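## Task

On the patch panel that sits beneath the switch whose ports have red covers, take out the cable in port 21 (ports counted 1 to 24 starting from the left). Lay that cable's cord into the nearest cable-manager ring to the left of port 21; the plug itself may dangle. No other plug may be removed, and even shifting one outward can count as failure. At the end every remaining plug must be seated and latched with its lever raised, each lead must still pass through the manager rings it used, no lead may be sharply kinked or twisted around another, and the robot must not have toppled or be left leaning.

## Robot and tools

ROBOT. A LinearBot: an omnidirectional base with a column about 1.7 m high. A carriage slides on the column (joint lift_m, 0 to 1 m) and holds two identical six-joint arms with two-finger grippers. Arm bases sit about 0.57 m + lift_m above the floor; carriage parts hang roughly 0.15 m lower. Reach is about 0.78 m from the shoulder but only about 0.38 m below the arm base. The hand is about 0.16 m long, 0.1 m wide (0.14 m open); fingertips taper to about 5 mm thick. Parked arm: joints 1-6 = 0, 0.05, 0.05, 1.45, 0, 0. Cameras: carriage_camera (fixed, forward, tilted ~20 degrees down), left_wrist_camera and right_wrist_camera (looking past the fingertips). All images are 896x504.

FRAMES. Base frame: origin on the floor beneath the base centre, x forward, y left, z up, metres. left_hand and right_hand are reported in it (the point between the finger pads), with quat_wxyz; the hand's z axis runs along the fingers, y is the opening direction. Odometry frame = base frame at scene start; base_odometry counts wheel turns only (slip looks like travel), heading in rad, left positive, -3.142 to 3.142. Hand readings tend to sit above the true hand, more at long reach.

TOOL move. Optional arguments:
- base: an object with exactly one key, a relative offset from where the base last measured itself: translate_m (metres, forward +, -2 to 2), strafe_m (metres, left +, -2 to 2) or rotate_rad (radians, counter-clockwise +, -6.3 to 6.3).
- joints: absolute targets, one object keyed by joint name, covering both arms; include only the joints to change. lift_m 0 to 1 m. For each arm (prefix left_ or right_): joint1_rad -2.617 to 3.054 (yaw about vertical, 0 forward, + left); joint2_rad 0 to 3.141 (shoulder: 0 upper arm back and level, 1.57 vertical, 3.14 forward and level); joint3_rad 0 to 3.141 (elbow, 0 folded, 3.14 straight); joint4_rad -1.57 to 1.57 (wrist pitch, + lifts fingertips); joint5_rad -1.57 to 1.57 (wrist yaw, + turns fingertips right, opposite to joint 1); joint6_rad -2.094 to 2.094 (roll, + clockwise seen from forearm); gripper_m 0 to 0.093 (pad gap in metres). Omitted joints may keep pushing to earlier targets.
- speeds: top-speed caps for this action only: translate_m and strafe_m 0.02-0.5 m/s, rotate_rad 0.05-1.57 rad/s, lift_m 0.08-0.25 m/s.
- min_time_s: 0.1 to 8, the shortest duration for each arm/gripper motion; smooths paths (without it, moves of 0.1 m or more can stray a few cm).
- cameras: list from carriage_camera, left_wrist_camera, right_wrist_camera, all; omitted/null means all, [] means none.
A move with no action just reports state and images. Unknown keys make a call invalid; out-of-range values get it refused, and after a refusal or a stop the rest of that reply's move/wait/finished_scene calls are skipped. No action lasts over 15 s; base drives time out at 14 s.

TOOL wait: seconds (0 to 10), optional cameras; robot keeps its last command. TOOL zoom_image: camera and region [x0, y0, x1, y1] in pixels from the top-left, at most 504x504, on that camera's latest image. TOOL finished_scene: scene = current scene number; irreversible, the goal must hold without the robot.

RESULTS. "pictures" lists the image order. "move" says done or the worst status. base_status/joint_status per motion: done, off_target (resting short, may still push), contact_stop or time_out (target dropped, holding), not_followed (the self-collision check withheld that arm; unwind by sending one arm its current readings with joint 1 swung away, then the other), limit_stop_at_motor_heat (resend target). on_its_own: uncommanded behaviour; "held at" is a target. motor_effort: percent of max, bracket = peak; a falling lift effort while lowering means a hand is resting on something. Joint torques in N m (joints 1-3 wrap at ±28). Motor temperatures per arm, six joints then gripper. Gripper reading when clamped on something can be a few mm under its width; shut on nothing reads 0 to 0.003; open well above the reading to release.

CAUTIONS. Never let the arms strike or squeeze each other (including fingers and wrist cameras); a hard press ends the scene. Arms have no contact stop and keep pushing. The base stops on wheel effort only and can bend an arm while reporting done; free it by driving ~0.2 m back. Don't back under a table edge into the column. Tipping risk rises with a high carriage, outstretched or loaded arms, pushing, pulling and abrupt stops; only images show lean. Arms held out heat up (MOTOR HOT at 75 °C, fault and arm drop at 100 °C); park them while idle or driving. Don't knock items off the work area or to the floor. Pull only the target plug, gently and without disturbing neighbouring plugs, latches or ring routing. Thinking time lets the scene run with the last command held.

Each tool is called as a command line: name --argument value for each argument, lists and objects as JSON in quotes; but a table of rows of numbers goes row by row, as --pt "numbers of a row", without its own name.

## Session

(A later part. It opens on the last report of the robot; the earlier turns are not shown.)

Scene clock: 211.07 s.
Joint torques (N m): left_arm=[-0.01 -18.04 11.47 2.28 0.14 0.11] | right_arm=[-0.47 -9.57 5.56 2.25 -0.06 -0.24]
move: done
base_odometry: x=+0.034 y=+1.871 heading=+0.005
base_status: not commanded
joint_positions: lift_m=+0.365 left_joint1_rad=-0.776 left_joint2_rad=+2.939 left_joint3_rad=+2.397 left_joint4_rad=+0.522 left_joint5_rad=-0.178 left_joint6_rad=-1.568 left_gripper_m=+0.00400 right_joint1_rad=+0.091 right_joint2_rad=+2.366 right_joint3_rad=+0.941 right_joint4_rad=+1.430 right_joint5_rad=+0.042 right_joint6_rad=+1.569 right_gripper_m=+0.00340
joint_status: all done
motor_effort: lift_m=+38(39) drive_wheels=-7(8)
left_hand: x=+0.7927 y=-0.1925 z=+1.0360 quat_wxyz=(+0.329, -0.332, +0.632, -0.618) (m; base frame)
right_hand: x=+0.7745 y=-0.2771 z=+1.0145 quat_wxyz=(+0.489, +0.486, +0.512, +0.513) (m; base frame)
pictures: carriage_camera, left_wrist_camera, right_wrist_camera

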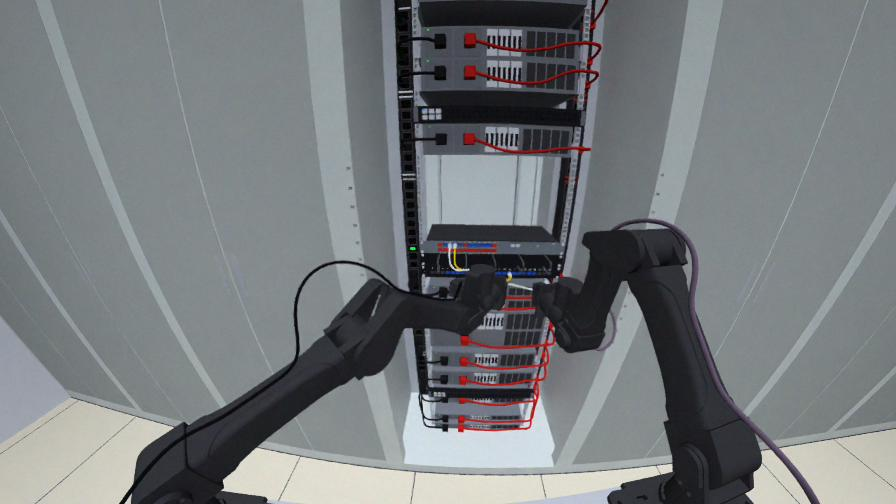

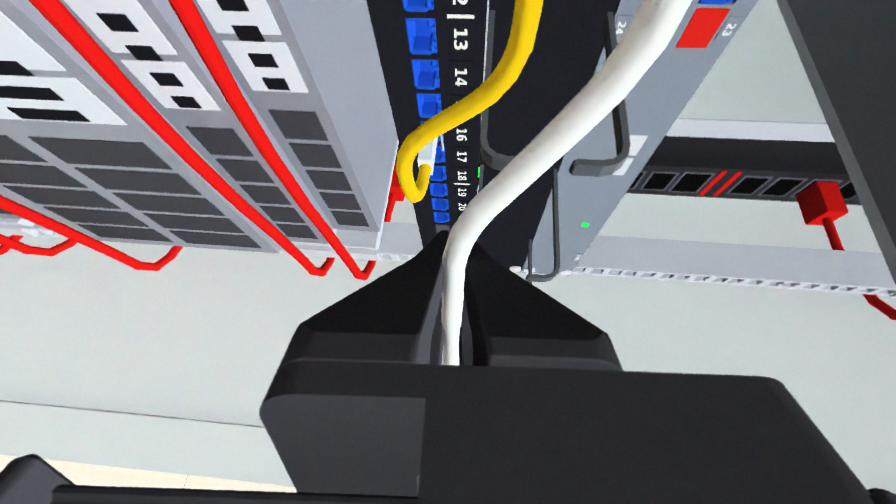

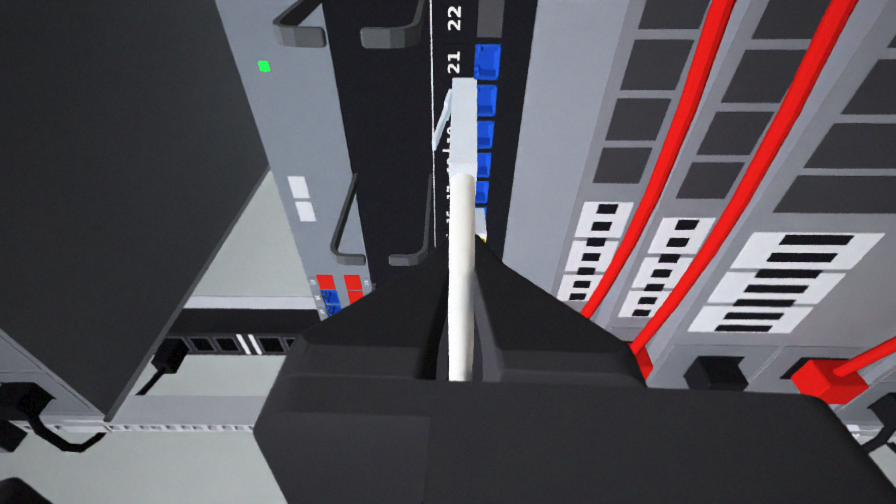

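move --joints '{"lift_m":0.393}' --speeds '{"lift_m":0.08}'

Scene clock: 212.57 s.
Joint torques (N m): left_arm=[-0.01 -18.76 10.89 2.37 0.17 0.15] | right_arm=[-0.47 -10.18 5.29 2.17 -0.06 -0.23]
move: done
base_odometry: x=+0.034 y=+1.871 heading=+0.005
base_status: not commanded
joint_positions: lift_m=+0.393 left_joint1_rad=-0.776 left_joint2_rad=+2.947 left_joint3_rad=+2.403 left_joint4_rad=+0.518 left_joint5_rad=-0.178 left_joint6_rad=-1.568 left_gripper_m=+0.00400 right_joint1_rad=+0.091 right_joint2_rad=+2.373 right_joint3_rad=+0.944 right_joint4_rad=+1.437 right_joint5_rad=+0.042 right_joint6_rad=+1.569 right_gripper_m=+0.00340
joint_status: all done
motor_effort: lift_m=+38(46) drive_wheels=-6(8)
left_hand: x=+0.7929 y=-0.1926 z=+1.0601 quat_wxyz=(+0.329, -0.332, +0.634, -0.616) (m; base frame)
right_hand: x=+0.7749 y=-0.2770 z=+1.0419 quat_wxyz=(+0.490, +0.485, +0.511, +0.514) (m; base frame)
pictures: carriage_camera, left_wrist_camera, right_wrist_camera

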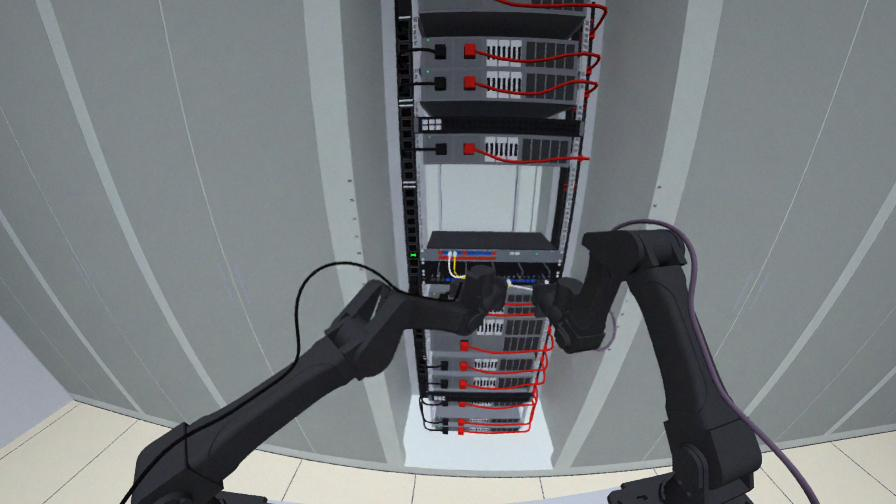

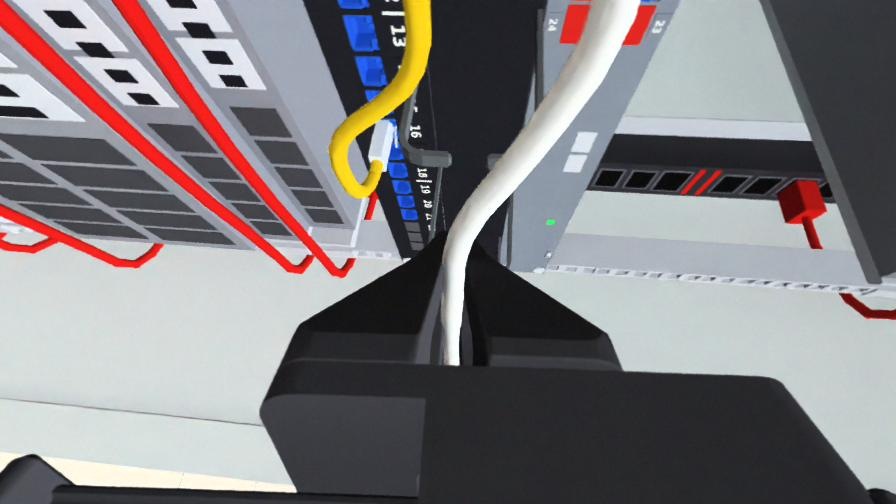

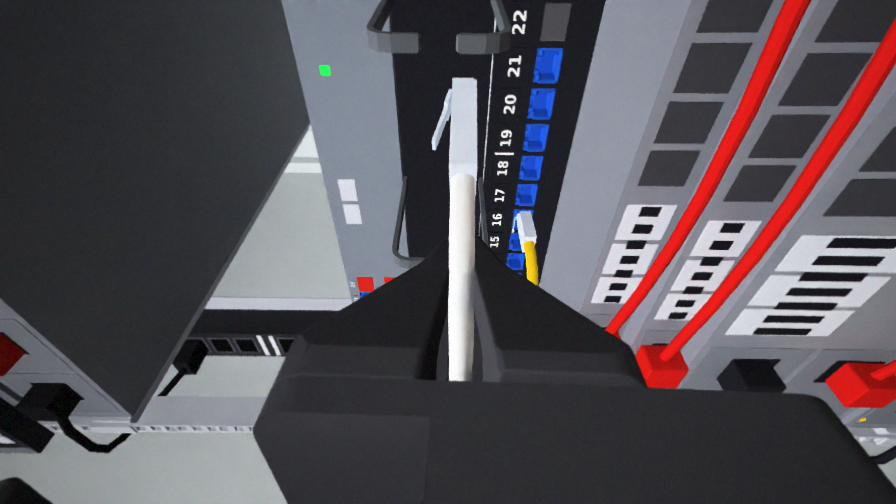

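move --joints '{"lift_m":0.401}' --base '{"translate_m":0.035}' --speeds '{"translate_m":0.04,"lift_m":0.08}'

Scene clock: 214.40 s.
Joint torques (N m): left_arm=[0.43 -19.23 10.54 2.29 -0.01 0.12] | right_arm=[0.9 -10.51 5.07 2.13 -0.12 -0.24]
move: done
base_odometry: x=+0.069 y=+1.872 heading=+0.006
base_status: done
joint_positions: lift_m=+0.401 left_joint1_rad=-0.780 left_joint2_rad=+2.950 left_joint3_rad=+2.406 left_joint4_rad=+0.518 left_joint5_rad=-0.166 left_joint6_rad=-1.568 left_gripper_m=+0.00400 right_joint1_rad=+0.078 right_joint2_rad=+2.375 right_joint3_rad=+0.946 right_joint4_rad=+1.440 right_joint5_rad=+0.048 right_joint6_rad=+1.569 right_gripper_m=+0.00340
joint_status: all done
motor_effort: lift_m=+39(45) drive_wheels=+5(11)
left_hand: x=+0.7897 y=-0.1968 z=+1.0671 quat_wxyz=(+0.324, -0.327, +0.637, -0.619) (m; base frame)
right_hand: x=+0.7759 y=-0.2854 z=+1.0503 quat_wxyz=(+0.496, +0.489, +0.505, +0.510) (m; base frame)
pictures: carriage_camera, left_wrist_camera, right_wrist_camera

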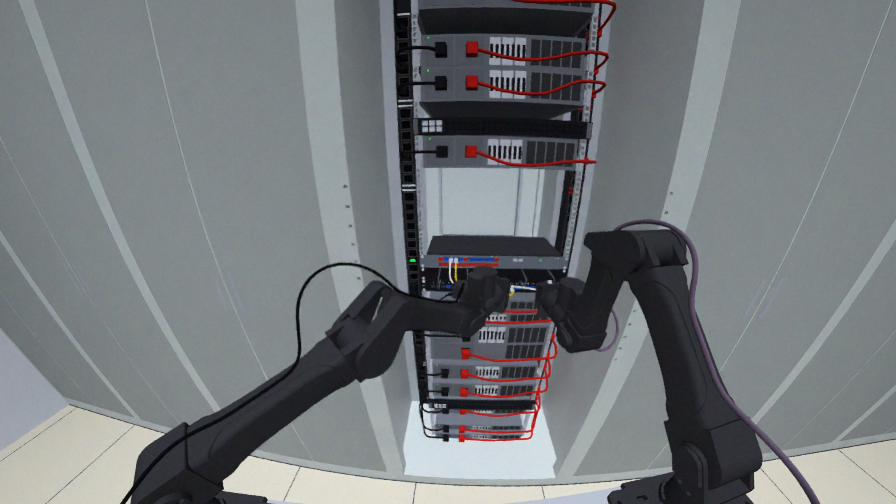

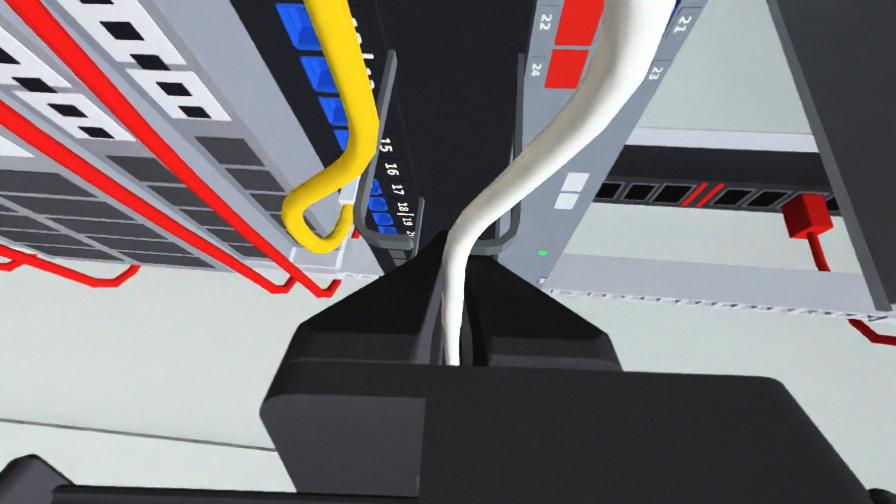

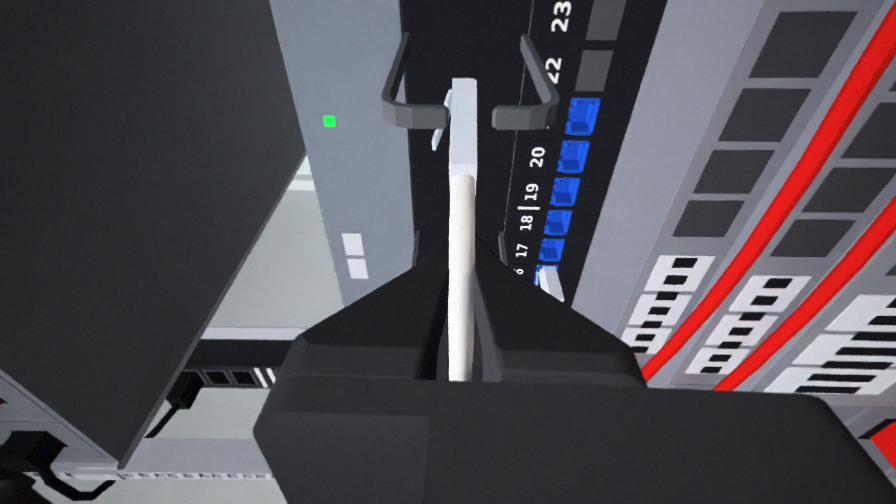

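zoom_image --camera "right_wrist_camera" --region '[360, 20, 600, 260]'

zoom_image --camera "carriage_camera" --region '[470, 240, 590, 320]'

Scaled by 2.100 from the camera's 896x504 image, which has a finer 1280x720 frame.

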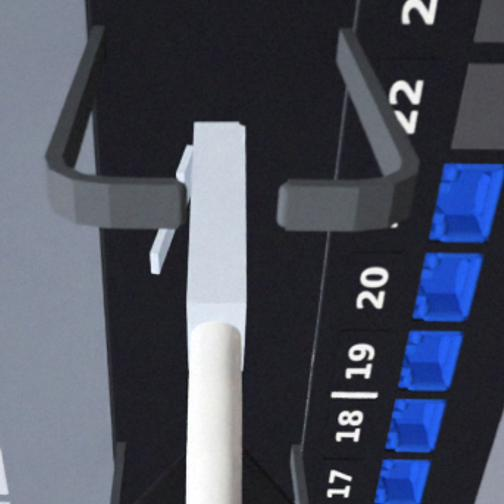

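Scaled by 4.200 from the camera's 896x504 image, which has a finer 1280x720 frame.

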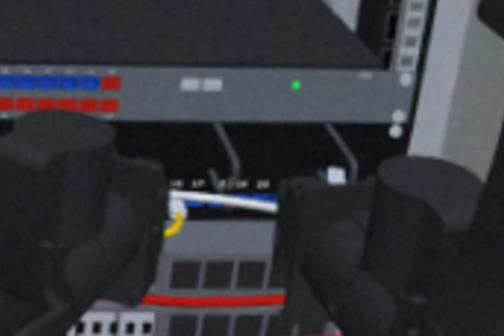

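move --joints '{"right_joint1_rad":0.18,"right_joint5_rad":0.25}' --min_time_s 2

zoom_image --camera "right_wrist_camera" --region '[360, 20, 600, 260]'

Scene clock: 217.70 s.
Joint torques (N m): left_arm=[0.31 -19.22 10.54 2.33 0.02 0.13] | right_arm=[3.12 -10.37 4.98 2.07 -0.35 -0.24]
Motor temperatures (°C): left_arm=[32 57 53 47 30 27 32] | right_arm=[31 45 40 46 29 28 28]
move: off_target
base_odometry: x=+0.069 y=+1.872 heading=+0.006
base_status: not commanded
joint_positions: lift_m=+0.401 left_joint1_rad=-0.780 left_joint2_rad=+2.950 left_joint3_rad=+2.406 left_joint4_rad=+0.518 left_joint5_rad=-0.166 left_joint6_rad=-1.568 left_gripper_m=+0.00400 right_joint1_rad=+0.149 right_joint2_rad=+2.375 right_joint3_rad=+0.946 right_joint4_rad=+1.440 right_joint5_rad=+0.288 right_joint6_rad=+1.569 right_gripper_m=+0.00340
joint_status: right_joint1_rad off_target (ended at +0.150, target +0.180); right_joint5_rad off_target (ended at +0.288, target +0.250)
motor_effort: lift_m=+38(39) drive_wheels=+5(6)
left_hand: x=+0.7897 y=-0.1968 z=+1.0671 quat_wxyz=(+0.324, -0.327, +0.637, -0.619) (m; base frame)
right_hand: x=+0.7713 y=-0.2873 z=+1.0502 quat_wxyz=(+0.536, +0.531, +0.461, +0.467) (m; base frame)
pictures: carriage_camera, left_wrist_camera, right_wrist_camera

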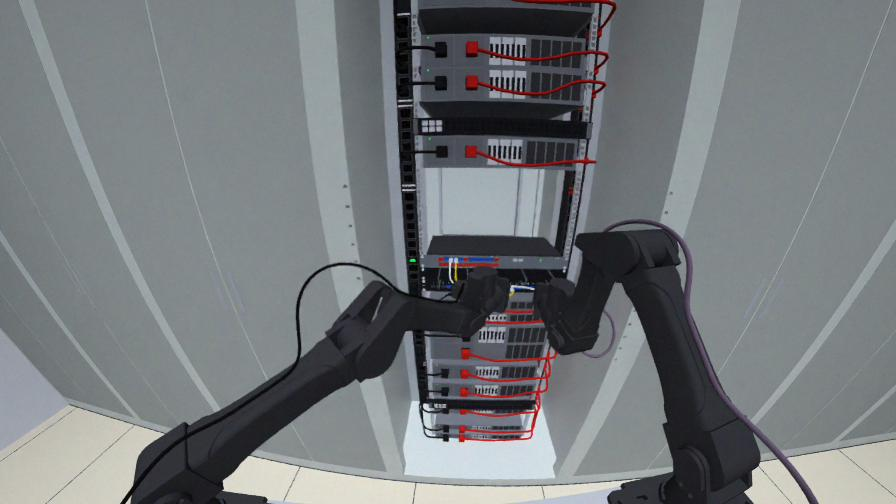

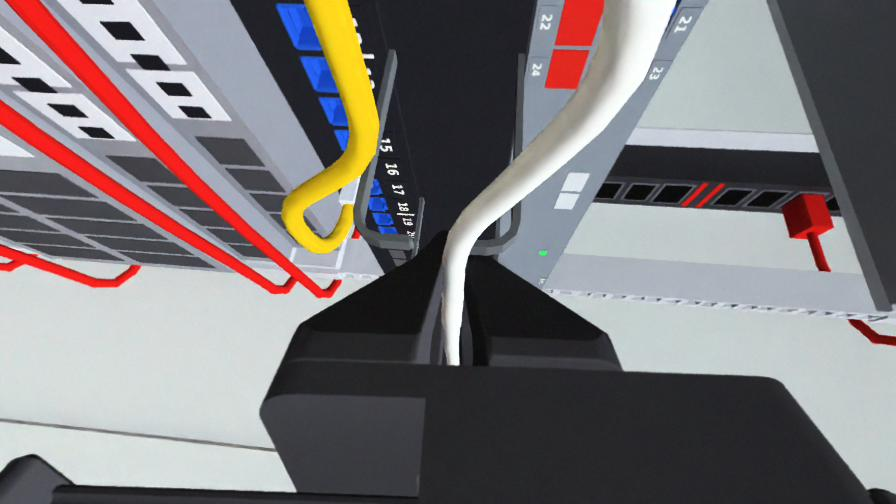

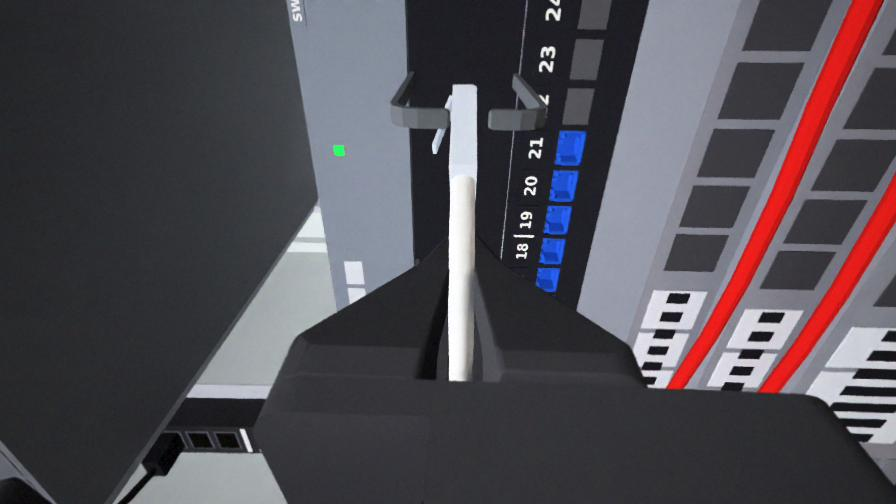

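Scaled by 2.100 from the camera's 896x504 image, which has a finer 1280x720 frame.

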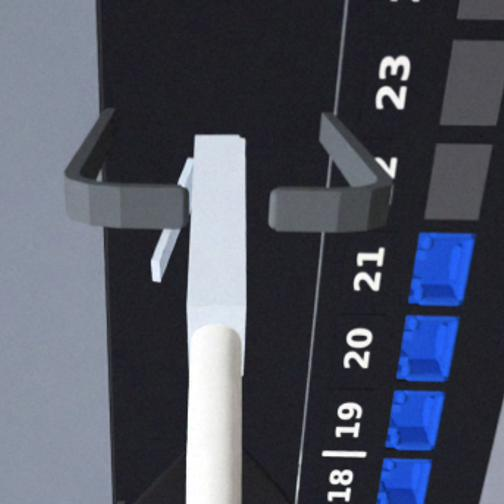

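move --joints '{"left_joint1_rad":-0.735,"left_joint5_rad":-0.135}' --min_time_s 2

zoom_image --camera "right_wrist_camera" --region '[360, 20, 600, 260]'

Scene clock: 220.27 s.
Joint torques (N m): left_arm=[2.88 -19.23 10.48 2.36 -0.1 0.11] | right_arm=[3.14 -10.39 4.98 2.07 -0.38 -0.23]
Motor temperatures (°C): left_arm=[32 60 54 47 30 27 32] | right_arm=[31 45 40 46 29 28 28]
move: off_target
base_odometry: x=+0.069 y=+1.872 heading=+0.006
base_status: not commanded
joint_positions: lift_m=+0.401 left_joint1_rad=-0.770 left_joint2_rad=+2.950 left_joint3_rad=+2.406 left_joint4_rad=+0.518 left_joint5_rad=-0.125 left_joint6_rad=-1.568 left_gripper_m=+0.00400 right_joint1_rad=+0.150 right_joint2_rad=+2.375 right_joint3_rad=+0.946 right_joint4_rad=+1.440 right_joint5_rad=+0.291 right_joint6_rad=+1.569 right_gripper_m=+0.00340
joint_status: left_joint1_rad off_target (ended at -0.770, target -0.735); the others done
motor_effort: lift_m=+38(39) drive_wheels=+5(6)
left_hand: x=+0.7907 y=-0.1969 z=+1.0671 quat_wxyz=(+0.314, -0.318, +0.642, -0.624) (m; base frame)
right_hand: x=+0.7712 y=-0.2876 z=+1.0502 quat_wxyz=(+0.537, +0.532, +0.461, +0.466) (m; base frame)
pictures: carriage_camera, left_wrist_camera, right_wrist_camera

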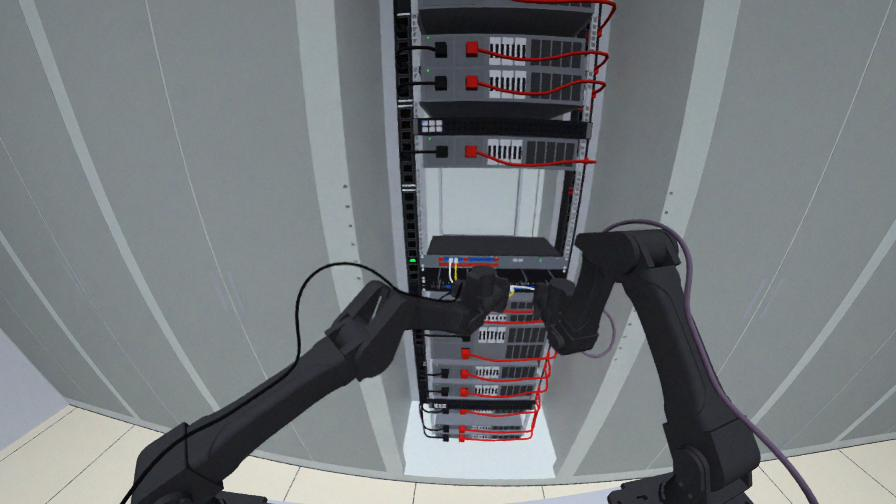

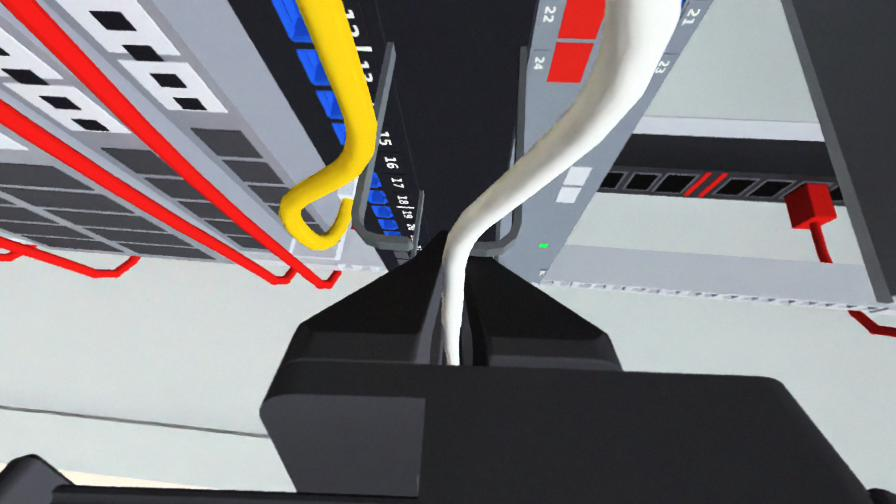

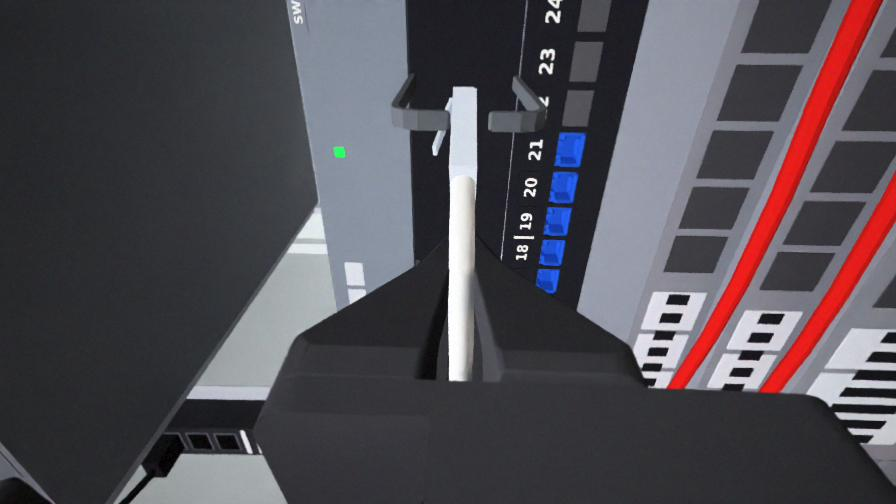

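Scaled by 2.100 from the camera's 896x504 image, which has a finer 1280x720 frame.

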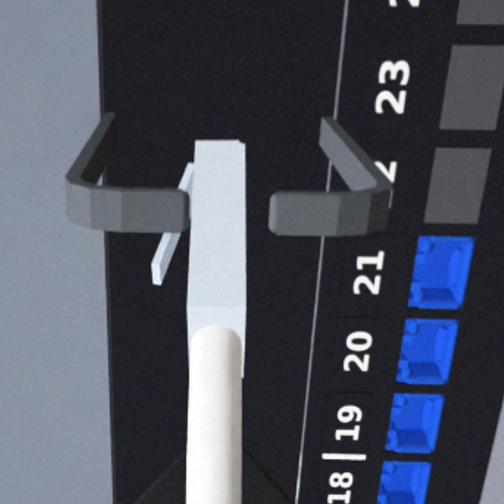

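move --base '{"translate_m":-0.05}' --speeds '{"translate_m":0.05}'

Scene clock: 222.10 s.
Joint torques (N m): left_arm=[0.17 -19.25 10.51 2.36 -0.16 0.11] | right_arm=[0.75 -10.41 5.01 2.08 -0.05 -0.23]
Motor temperatures (°C): left_arm=[32 61 54 47 30 27 32] | right_arm=[31 45 40 46 29 28 28]
move: done
base_odometry: x=+0.019 y=+1.871 heading=+0.006
base_status: done
joint_positions: lift_m=+0.401 left_joint1_rad=-0.742 left_joint2_rad=+2.950 left_joint3_rad=+2.406 left_joint4_rad=+0.518 left_joint5_rad=-0.120 left_joint6_rad=-1.568 left_gripper_m=+0.00400 right_joint1_rad=+0.175 right_joint2_rad=+2.375 right_joint3_rad=+0.946 right_joint4_rad=+1.440 right_joint5_rad=+0.259 right_joint6_rad=+1.569 right_gripper_m=+0.00340
joint_status: not commanded
on_its_own: left_joint1_rad moved +0.028 to your old target -0.735; right_joint1_rad moved +0.025 to your old target +0.180; right_joint5_rad moved -0.032 to your old target +0.250
motor_effort: lift_m=+38(39) drive_wheels=-6(13)
left_hand: x=+0.8044 y=-0.1817 z=+1.0672 quat_wxyz=(+0.321, -0.325, +0.638, -0.620) (m; base frame)
right_hand: x=+0.7708 y=-0.2686 z=+1.0501 quat_wxyz=(+0.523, +0.518, +0.476, +0.481) (m; base frame)
pictures: carriage_camera, left_wrist_camera, right_wrist_camera

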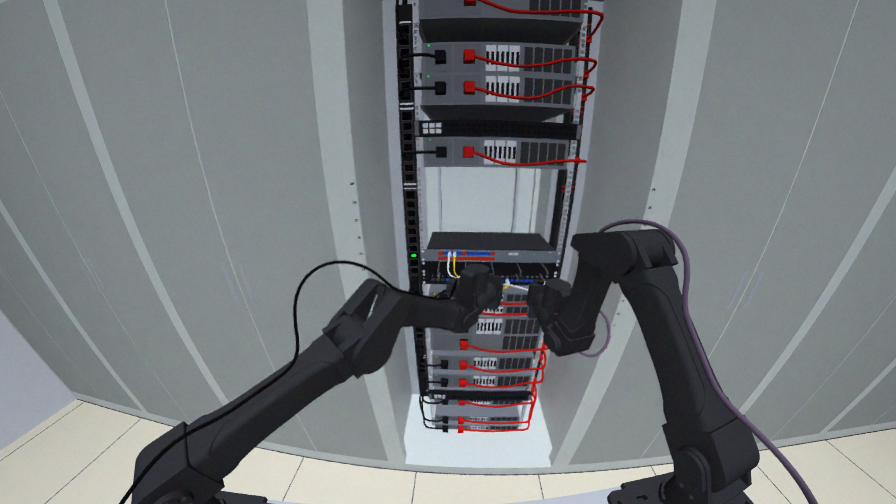

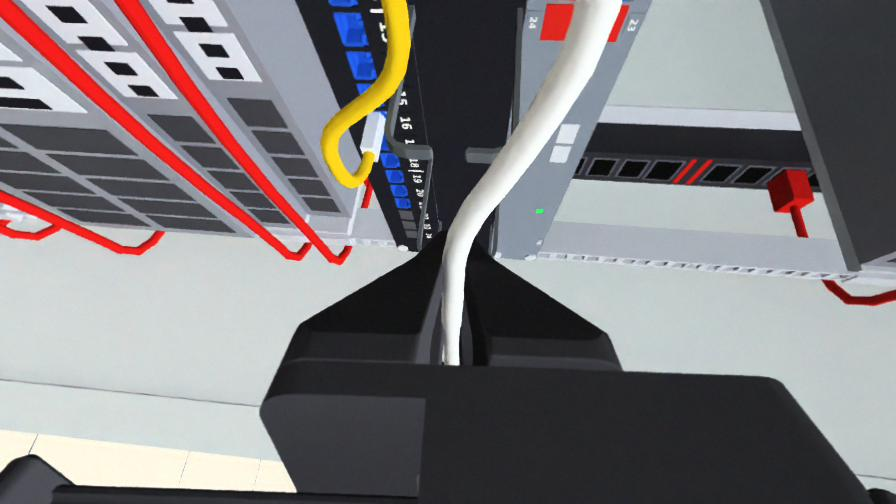

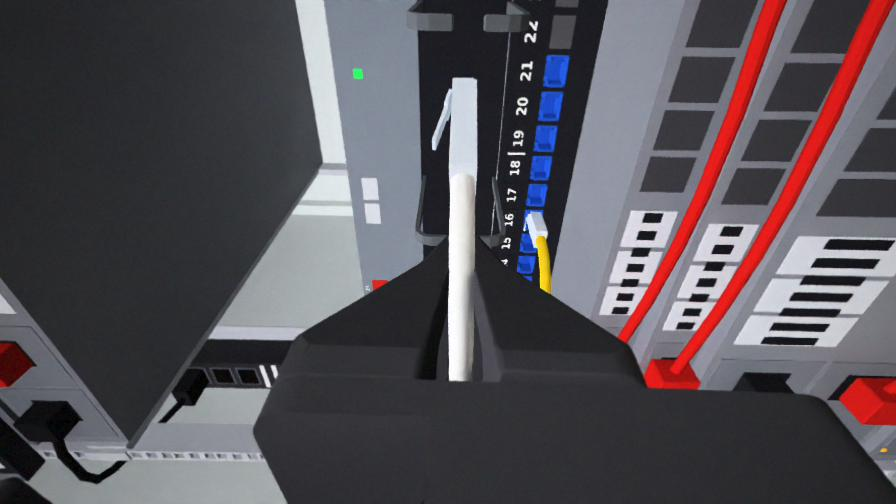

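move --joints '{"left_gripper_m":0.03}' --min_time_s 1.5 --cameras '["left_wrist_camera"]'

move --joints '{"left_joint1_rad":-0.725,"left_joint2_rad":2.83,"left_joint3_rad":2.2,"left_joint4_rad":0.63,"left_joint5_rad":-0.18}' --min_time_s 2 --cameras '["left_wrist_camera","right_wrist_camera"]'

Scene clock: 225.33 s.
Joint torques (N m): left_arm=[0.1 -19.15 10.5 2.33 -0.13 0.15] | right_arm=[0.73 -10.37 5 2.08 -0.05 -0.23]
Motor temperatures (°C): left_arm=[32 63 54 47 30 27 32] | right_arm=[31 46 40 46 29 28 28]
move: done
base_odometry: x=+0.019 y=+1.871 heading=+0.006
base_status: not commanded
joint_positions: lift_m=+0.401 left_joint1_rad=-0.742 left_joint2_rad=+2.950 left_joint3_rad=+2.406 left_joint4_rad=+0.518 left_joint5_rad=-0.121 left_joint6_rad=-1.568 left_gripper_m=+0.02996 right_joint1_rad=+0.175 right_joint2_rad=+2.375 right_joint3_rad=+0.946 right_joint4_rad=+1.440 right_joint5_rad=+0.259 right_joint6_rad=+1.569 right_gripper_m=+0.00340
joint_status: all done
motor_effort: lift_m=+39(39) drive_wheels=-6(7)
left_hand: x=+0.8045 y=-0.1816 z=+1.0672 quat_wxyz=(+0.321, -0.325, +0.638, -0.620) (m; base frame)
right_hand: x=+0.7708 y=-0.2685 z=+1.0501 quat_wxyz=(+0.523, +0.518, +0.476, +0.481) (m; base frame)
pictures: left_wrist_camera

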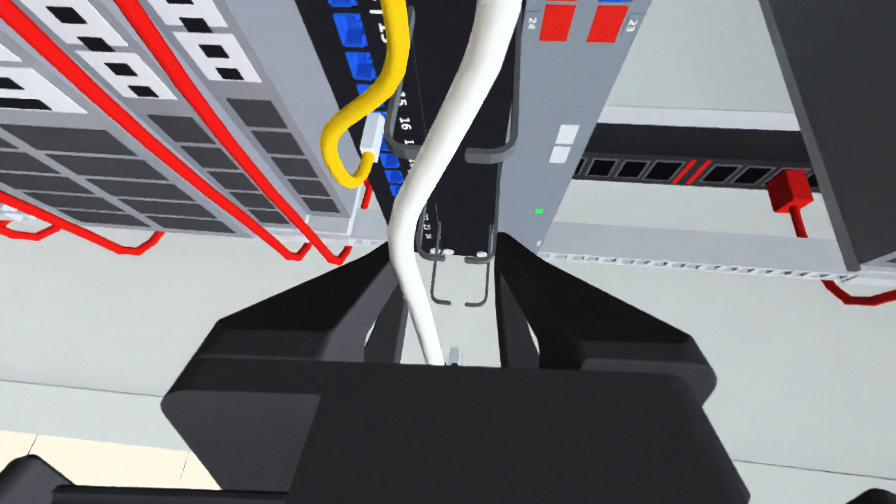

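Scene clock: 227.63 s.
Joint torques (N m): left_arm=[-0.05 -25.28 5.98 2.38 -0.09 0.1] | right_arm=[0.66 -10.39 5.01 2.08 -0.06 -0.24]
Motor temperatures (°C): left_arm=[32 66 54 47 30 27 32] | right_arm=[31 46 40 46 29 28 28]
move: done
base_odometry: x=+0.019 y=+1.871 heading=+0.006
base_status: not commanded
joint_positions: lift_m=+0.401 left_joint1_rad=-0.730 left_joint2_rad=+2.879 left_joint3_rad=+2.222 left_joint4_rad=+0.628 left_joint5_rad=-0.169 left_joint6_rad=-1.568 left_gripper_m=+0.02996 right_joint1_rad=+0.175 right_joint2_rad=+2.375 right_joint3_rad=+0.946 right_joint4_rad=+1.440 right_joint5_rad=+0.259 right_joint6_rad=+1.569 right_gripper_m=+0.00340
joint_status: all done
motor_effort: lift_m=+38(39) drive_wheels=-5(7)
left_hand: x=+0.8042 y=-0.1583 z=+1.0576 quat_wxyz=(+0.339, -0.344, +0.629, -0.608) (m; base frame)
right_hand: x=+0.7708 y=-0.2685 z=+1.0501 quat_wxyz=(+0.523, +0.518, +0.476, +0.481) (m; base frame)
pictures: left_wrist_camera, right_wrist_camera

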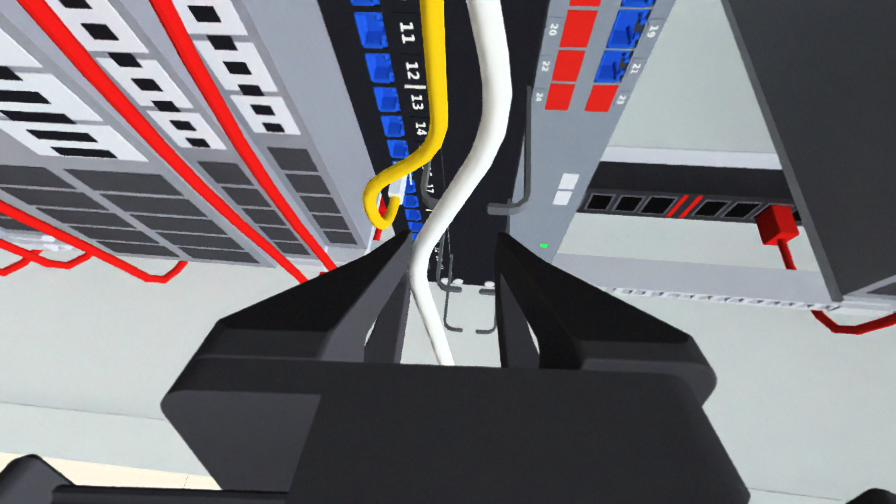

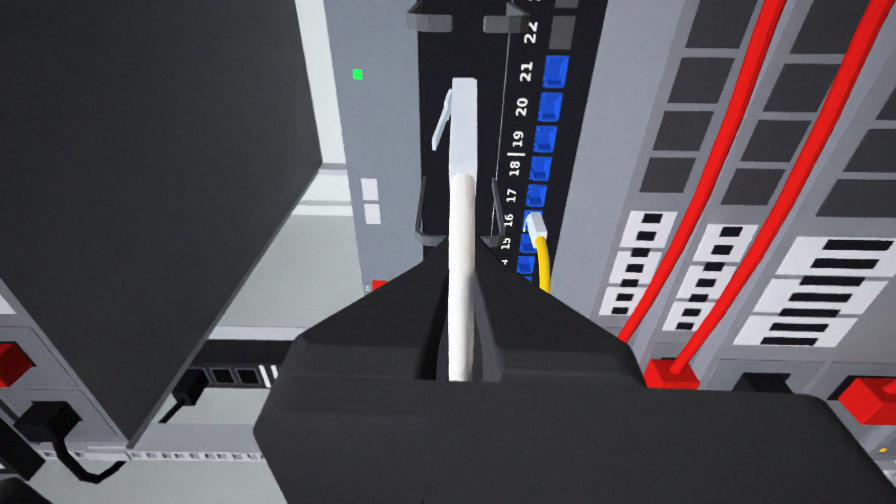

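move --joints '{"left_gripper_m":0.004}' --min_time_s 1.5 --cameras '["left_wrist_camera","right_wrist_camera"]'

zoom_image --camera "left_wrist_camera" --region '[360, 170, 560, 380]'

Scene clock: 229.63 s.
Joint torques (N m): left_arm=[0.05 -25.32 6.04 2.37 -0.11 0.12] | right_arm=[0.75 -10.4 5.03 2.08 -0.06 -0.23]
Motor temperatures (°C): left_arm=[32 67 53 46 30 27 32] | right_arm=[31 46 40 46 29 28 28]
move: done
base_odometry: x=+0.019 y=+1.871 heading=+0.006
base_status: not commanded
joint_positions: lift_m=+0.401 left_joint1_rad=-0.730 left_joint2_rad=+2.879 left_joint3_rad=+2.222 left_joint4_rad=+0.628 left_joint5_rad=-0.169 left_joint6_rad=-1.568 left_gripper_m=+0.00546 right_joint1_rad=+0.175 right_joint2_rad=+2.375 right_joint3_rad=+0.946 right_joint4_rad=+1.440 right_joint5_rad=+0.259 right_joint6_rad=+1.569 right_gripper_m=+0.00340
joint_status: all done
motor_effort: lift_m=+39(39) drive_wheels=-5(7)
left_hand: x=+0.8043 y=-0.1582 z=+1.0577 quat_wxyz=(+0.340, -0.344, +0.629, -0.609) (m; base frame)
right_hand: x=+0.7708 y=-0.2685 z=+1.0501 quat_wxyz=(+0.523, +0.518, +0.476, +0.481) (m; base frame)
pictures: left_wrist_camera, right_wrist_camera

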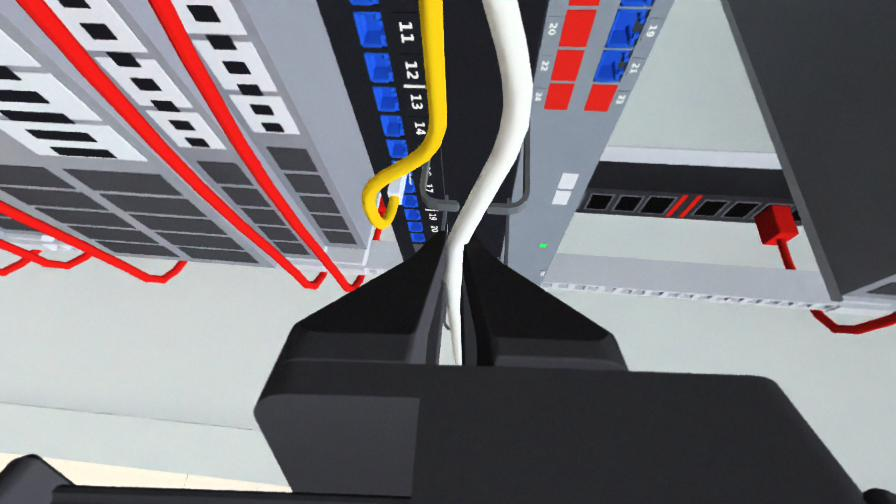

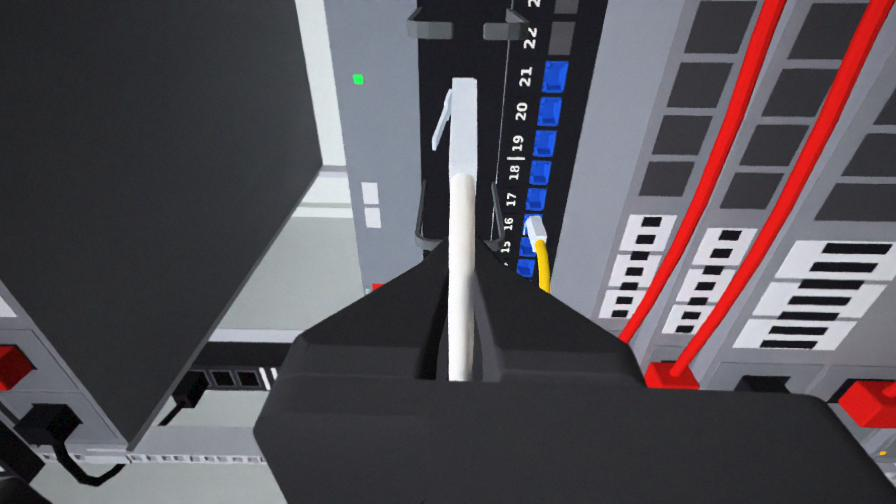

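Scaled by 2.400 from the camera's 896x504 image, which has a finer 1280x720 frame.

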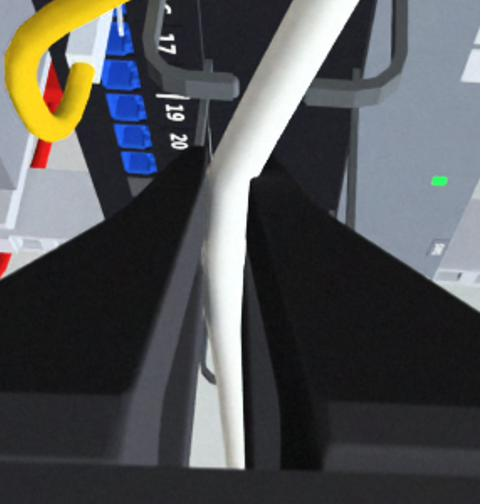

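move --base '{"translate_m":0.04}' --joints '{"left_joint2_rad":2.80,"left_joint3_rad":2.2}' --speeds '{"translate_m":0.04}'

zoom_image --camera "left_wrist_camera" --region '[300, 70, 600, 370]'

zoom_image --camera "right_wrist_camera" --region '[360, 20, 600, 320]'

Scene clock: 232.00 s.
Joint torques (N m): left_arm=[0.13 -24.9 6.05 2.33 -0.04 0.11] | right_arm=[0.68 -10.37 5 2.09 -0.06 -0.24]
Motor temperatures (°C): left_arm=[32 69 53 46 30 27 32] | right_arm=[31 46 40 46 29 28 28]
move: done
base_odometry: x=+0.059 y=+1.872 heading=+0.006
base_status: done
joint_positions: lift_m=+0.401 left_joint1_rad=-0.730 left_joint2_rad=+2.844 left_joint3_rad=+2.222 left_joint4_rad=+0.630 left_joint5_rad=-0.176 left_joint6_rad=-1.568 left_gripper_m=+0.00544 right_joint1_rad=+0.175 right_joint2_rad=+2.375 right_joint3_rad=+0.946 right_joint4_rad=+1.440 right_joint5_rad=+0.259 right_joint6_rad=+1.569 right_gripper_m=+0.00340
joint_status: all done
motor_effort: lift_m=+38(39) drive_wheels=+6(11)
left_hand: x=+0.8056 y=-0.1579 z=+1.0840 quat_wxyz=(+0.346, -0.342, +0.615, -0.620) (m; base frame)
right_hand: x=+0.7708 y=-0.2685 z=+1.0501 quat_wxyz=(+0.523, +0.518, +0.476, +0.481) (m; base frame)
pictures: carriage_camera, left_wrist_camera, right_wrist_camera

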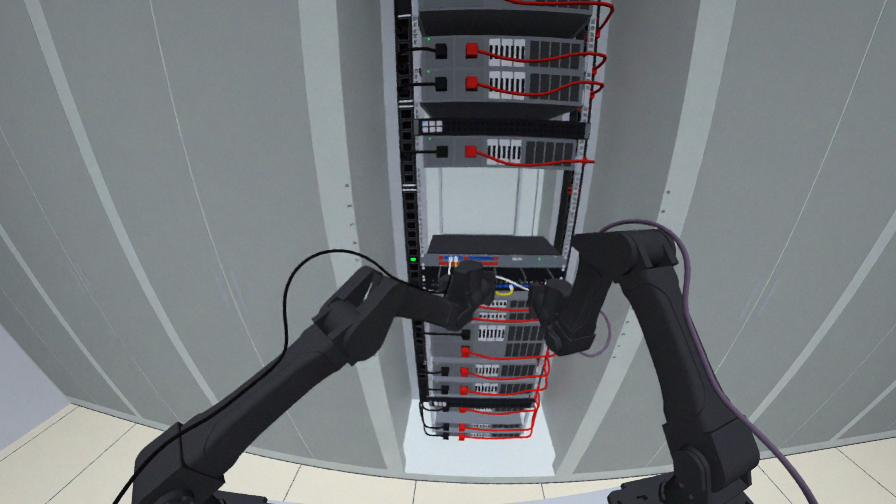

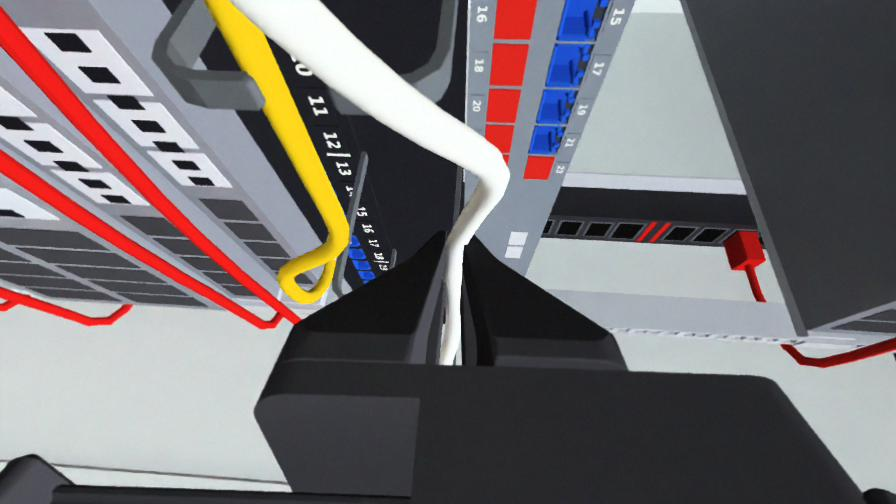

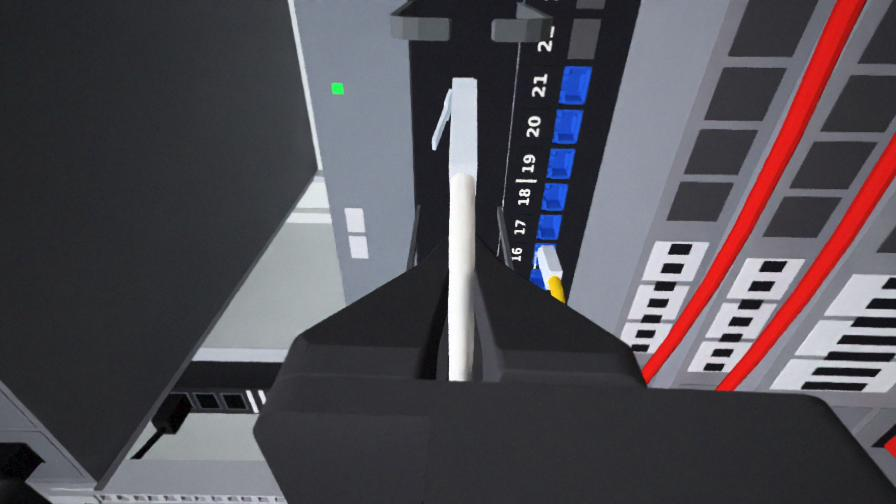

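Scaled by 1.680 from the camera's 896x504 image, which has a finer 1280x720 frame.

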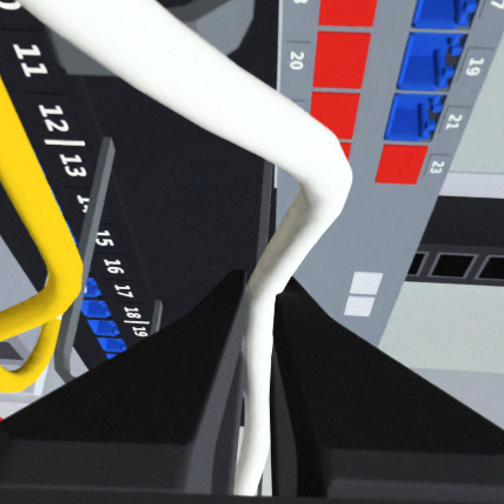

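Scaled by 1.680 from the camera's 896x504 image, which has a finer 1280x720 frame.

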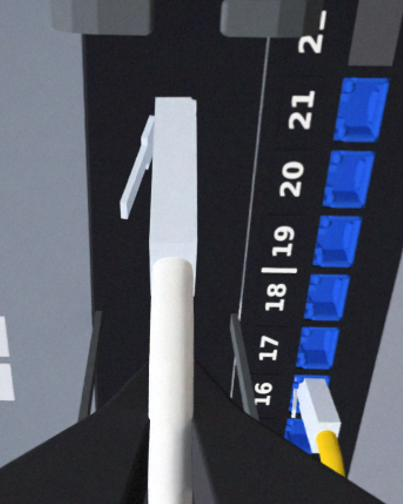

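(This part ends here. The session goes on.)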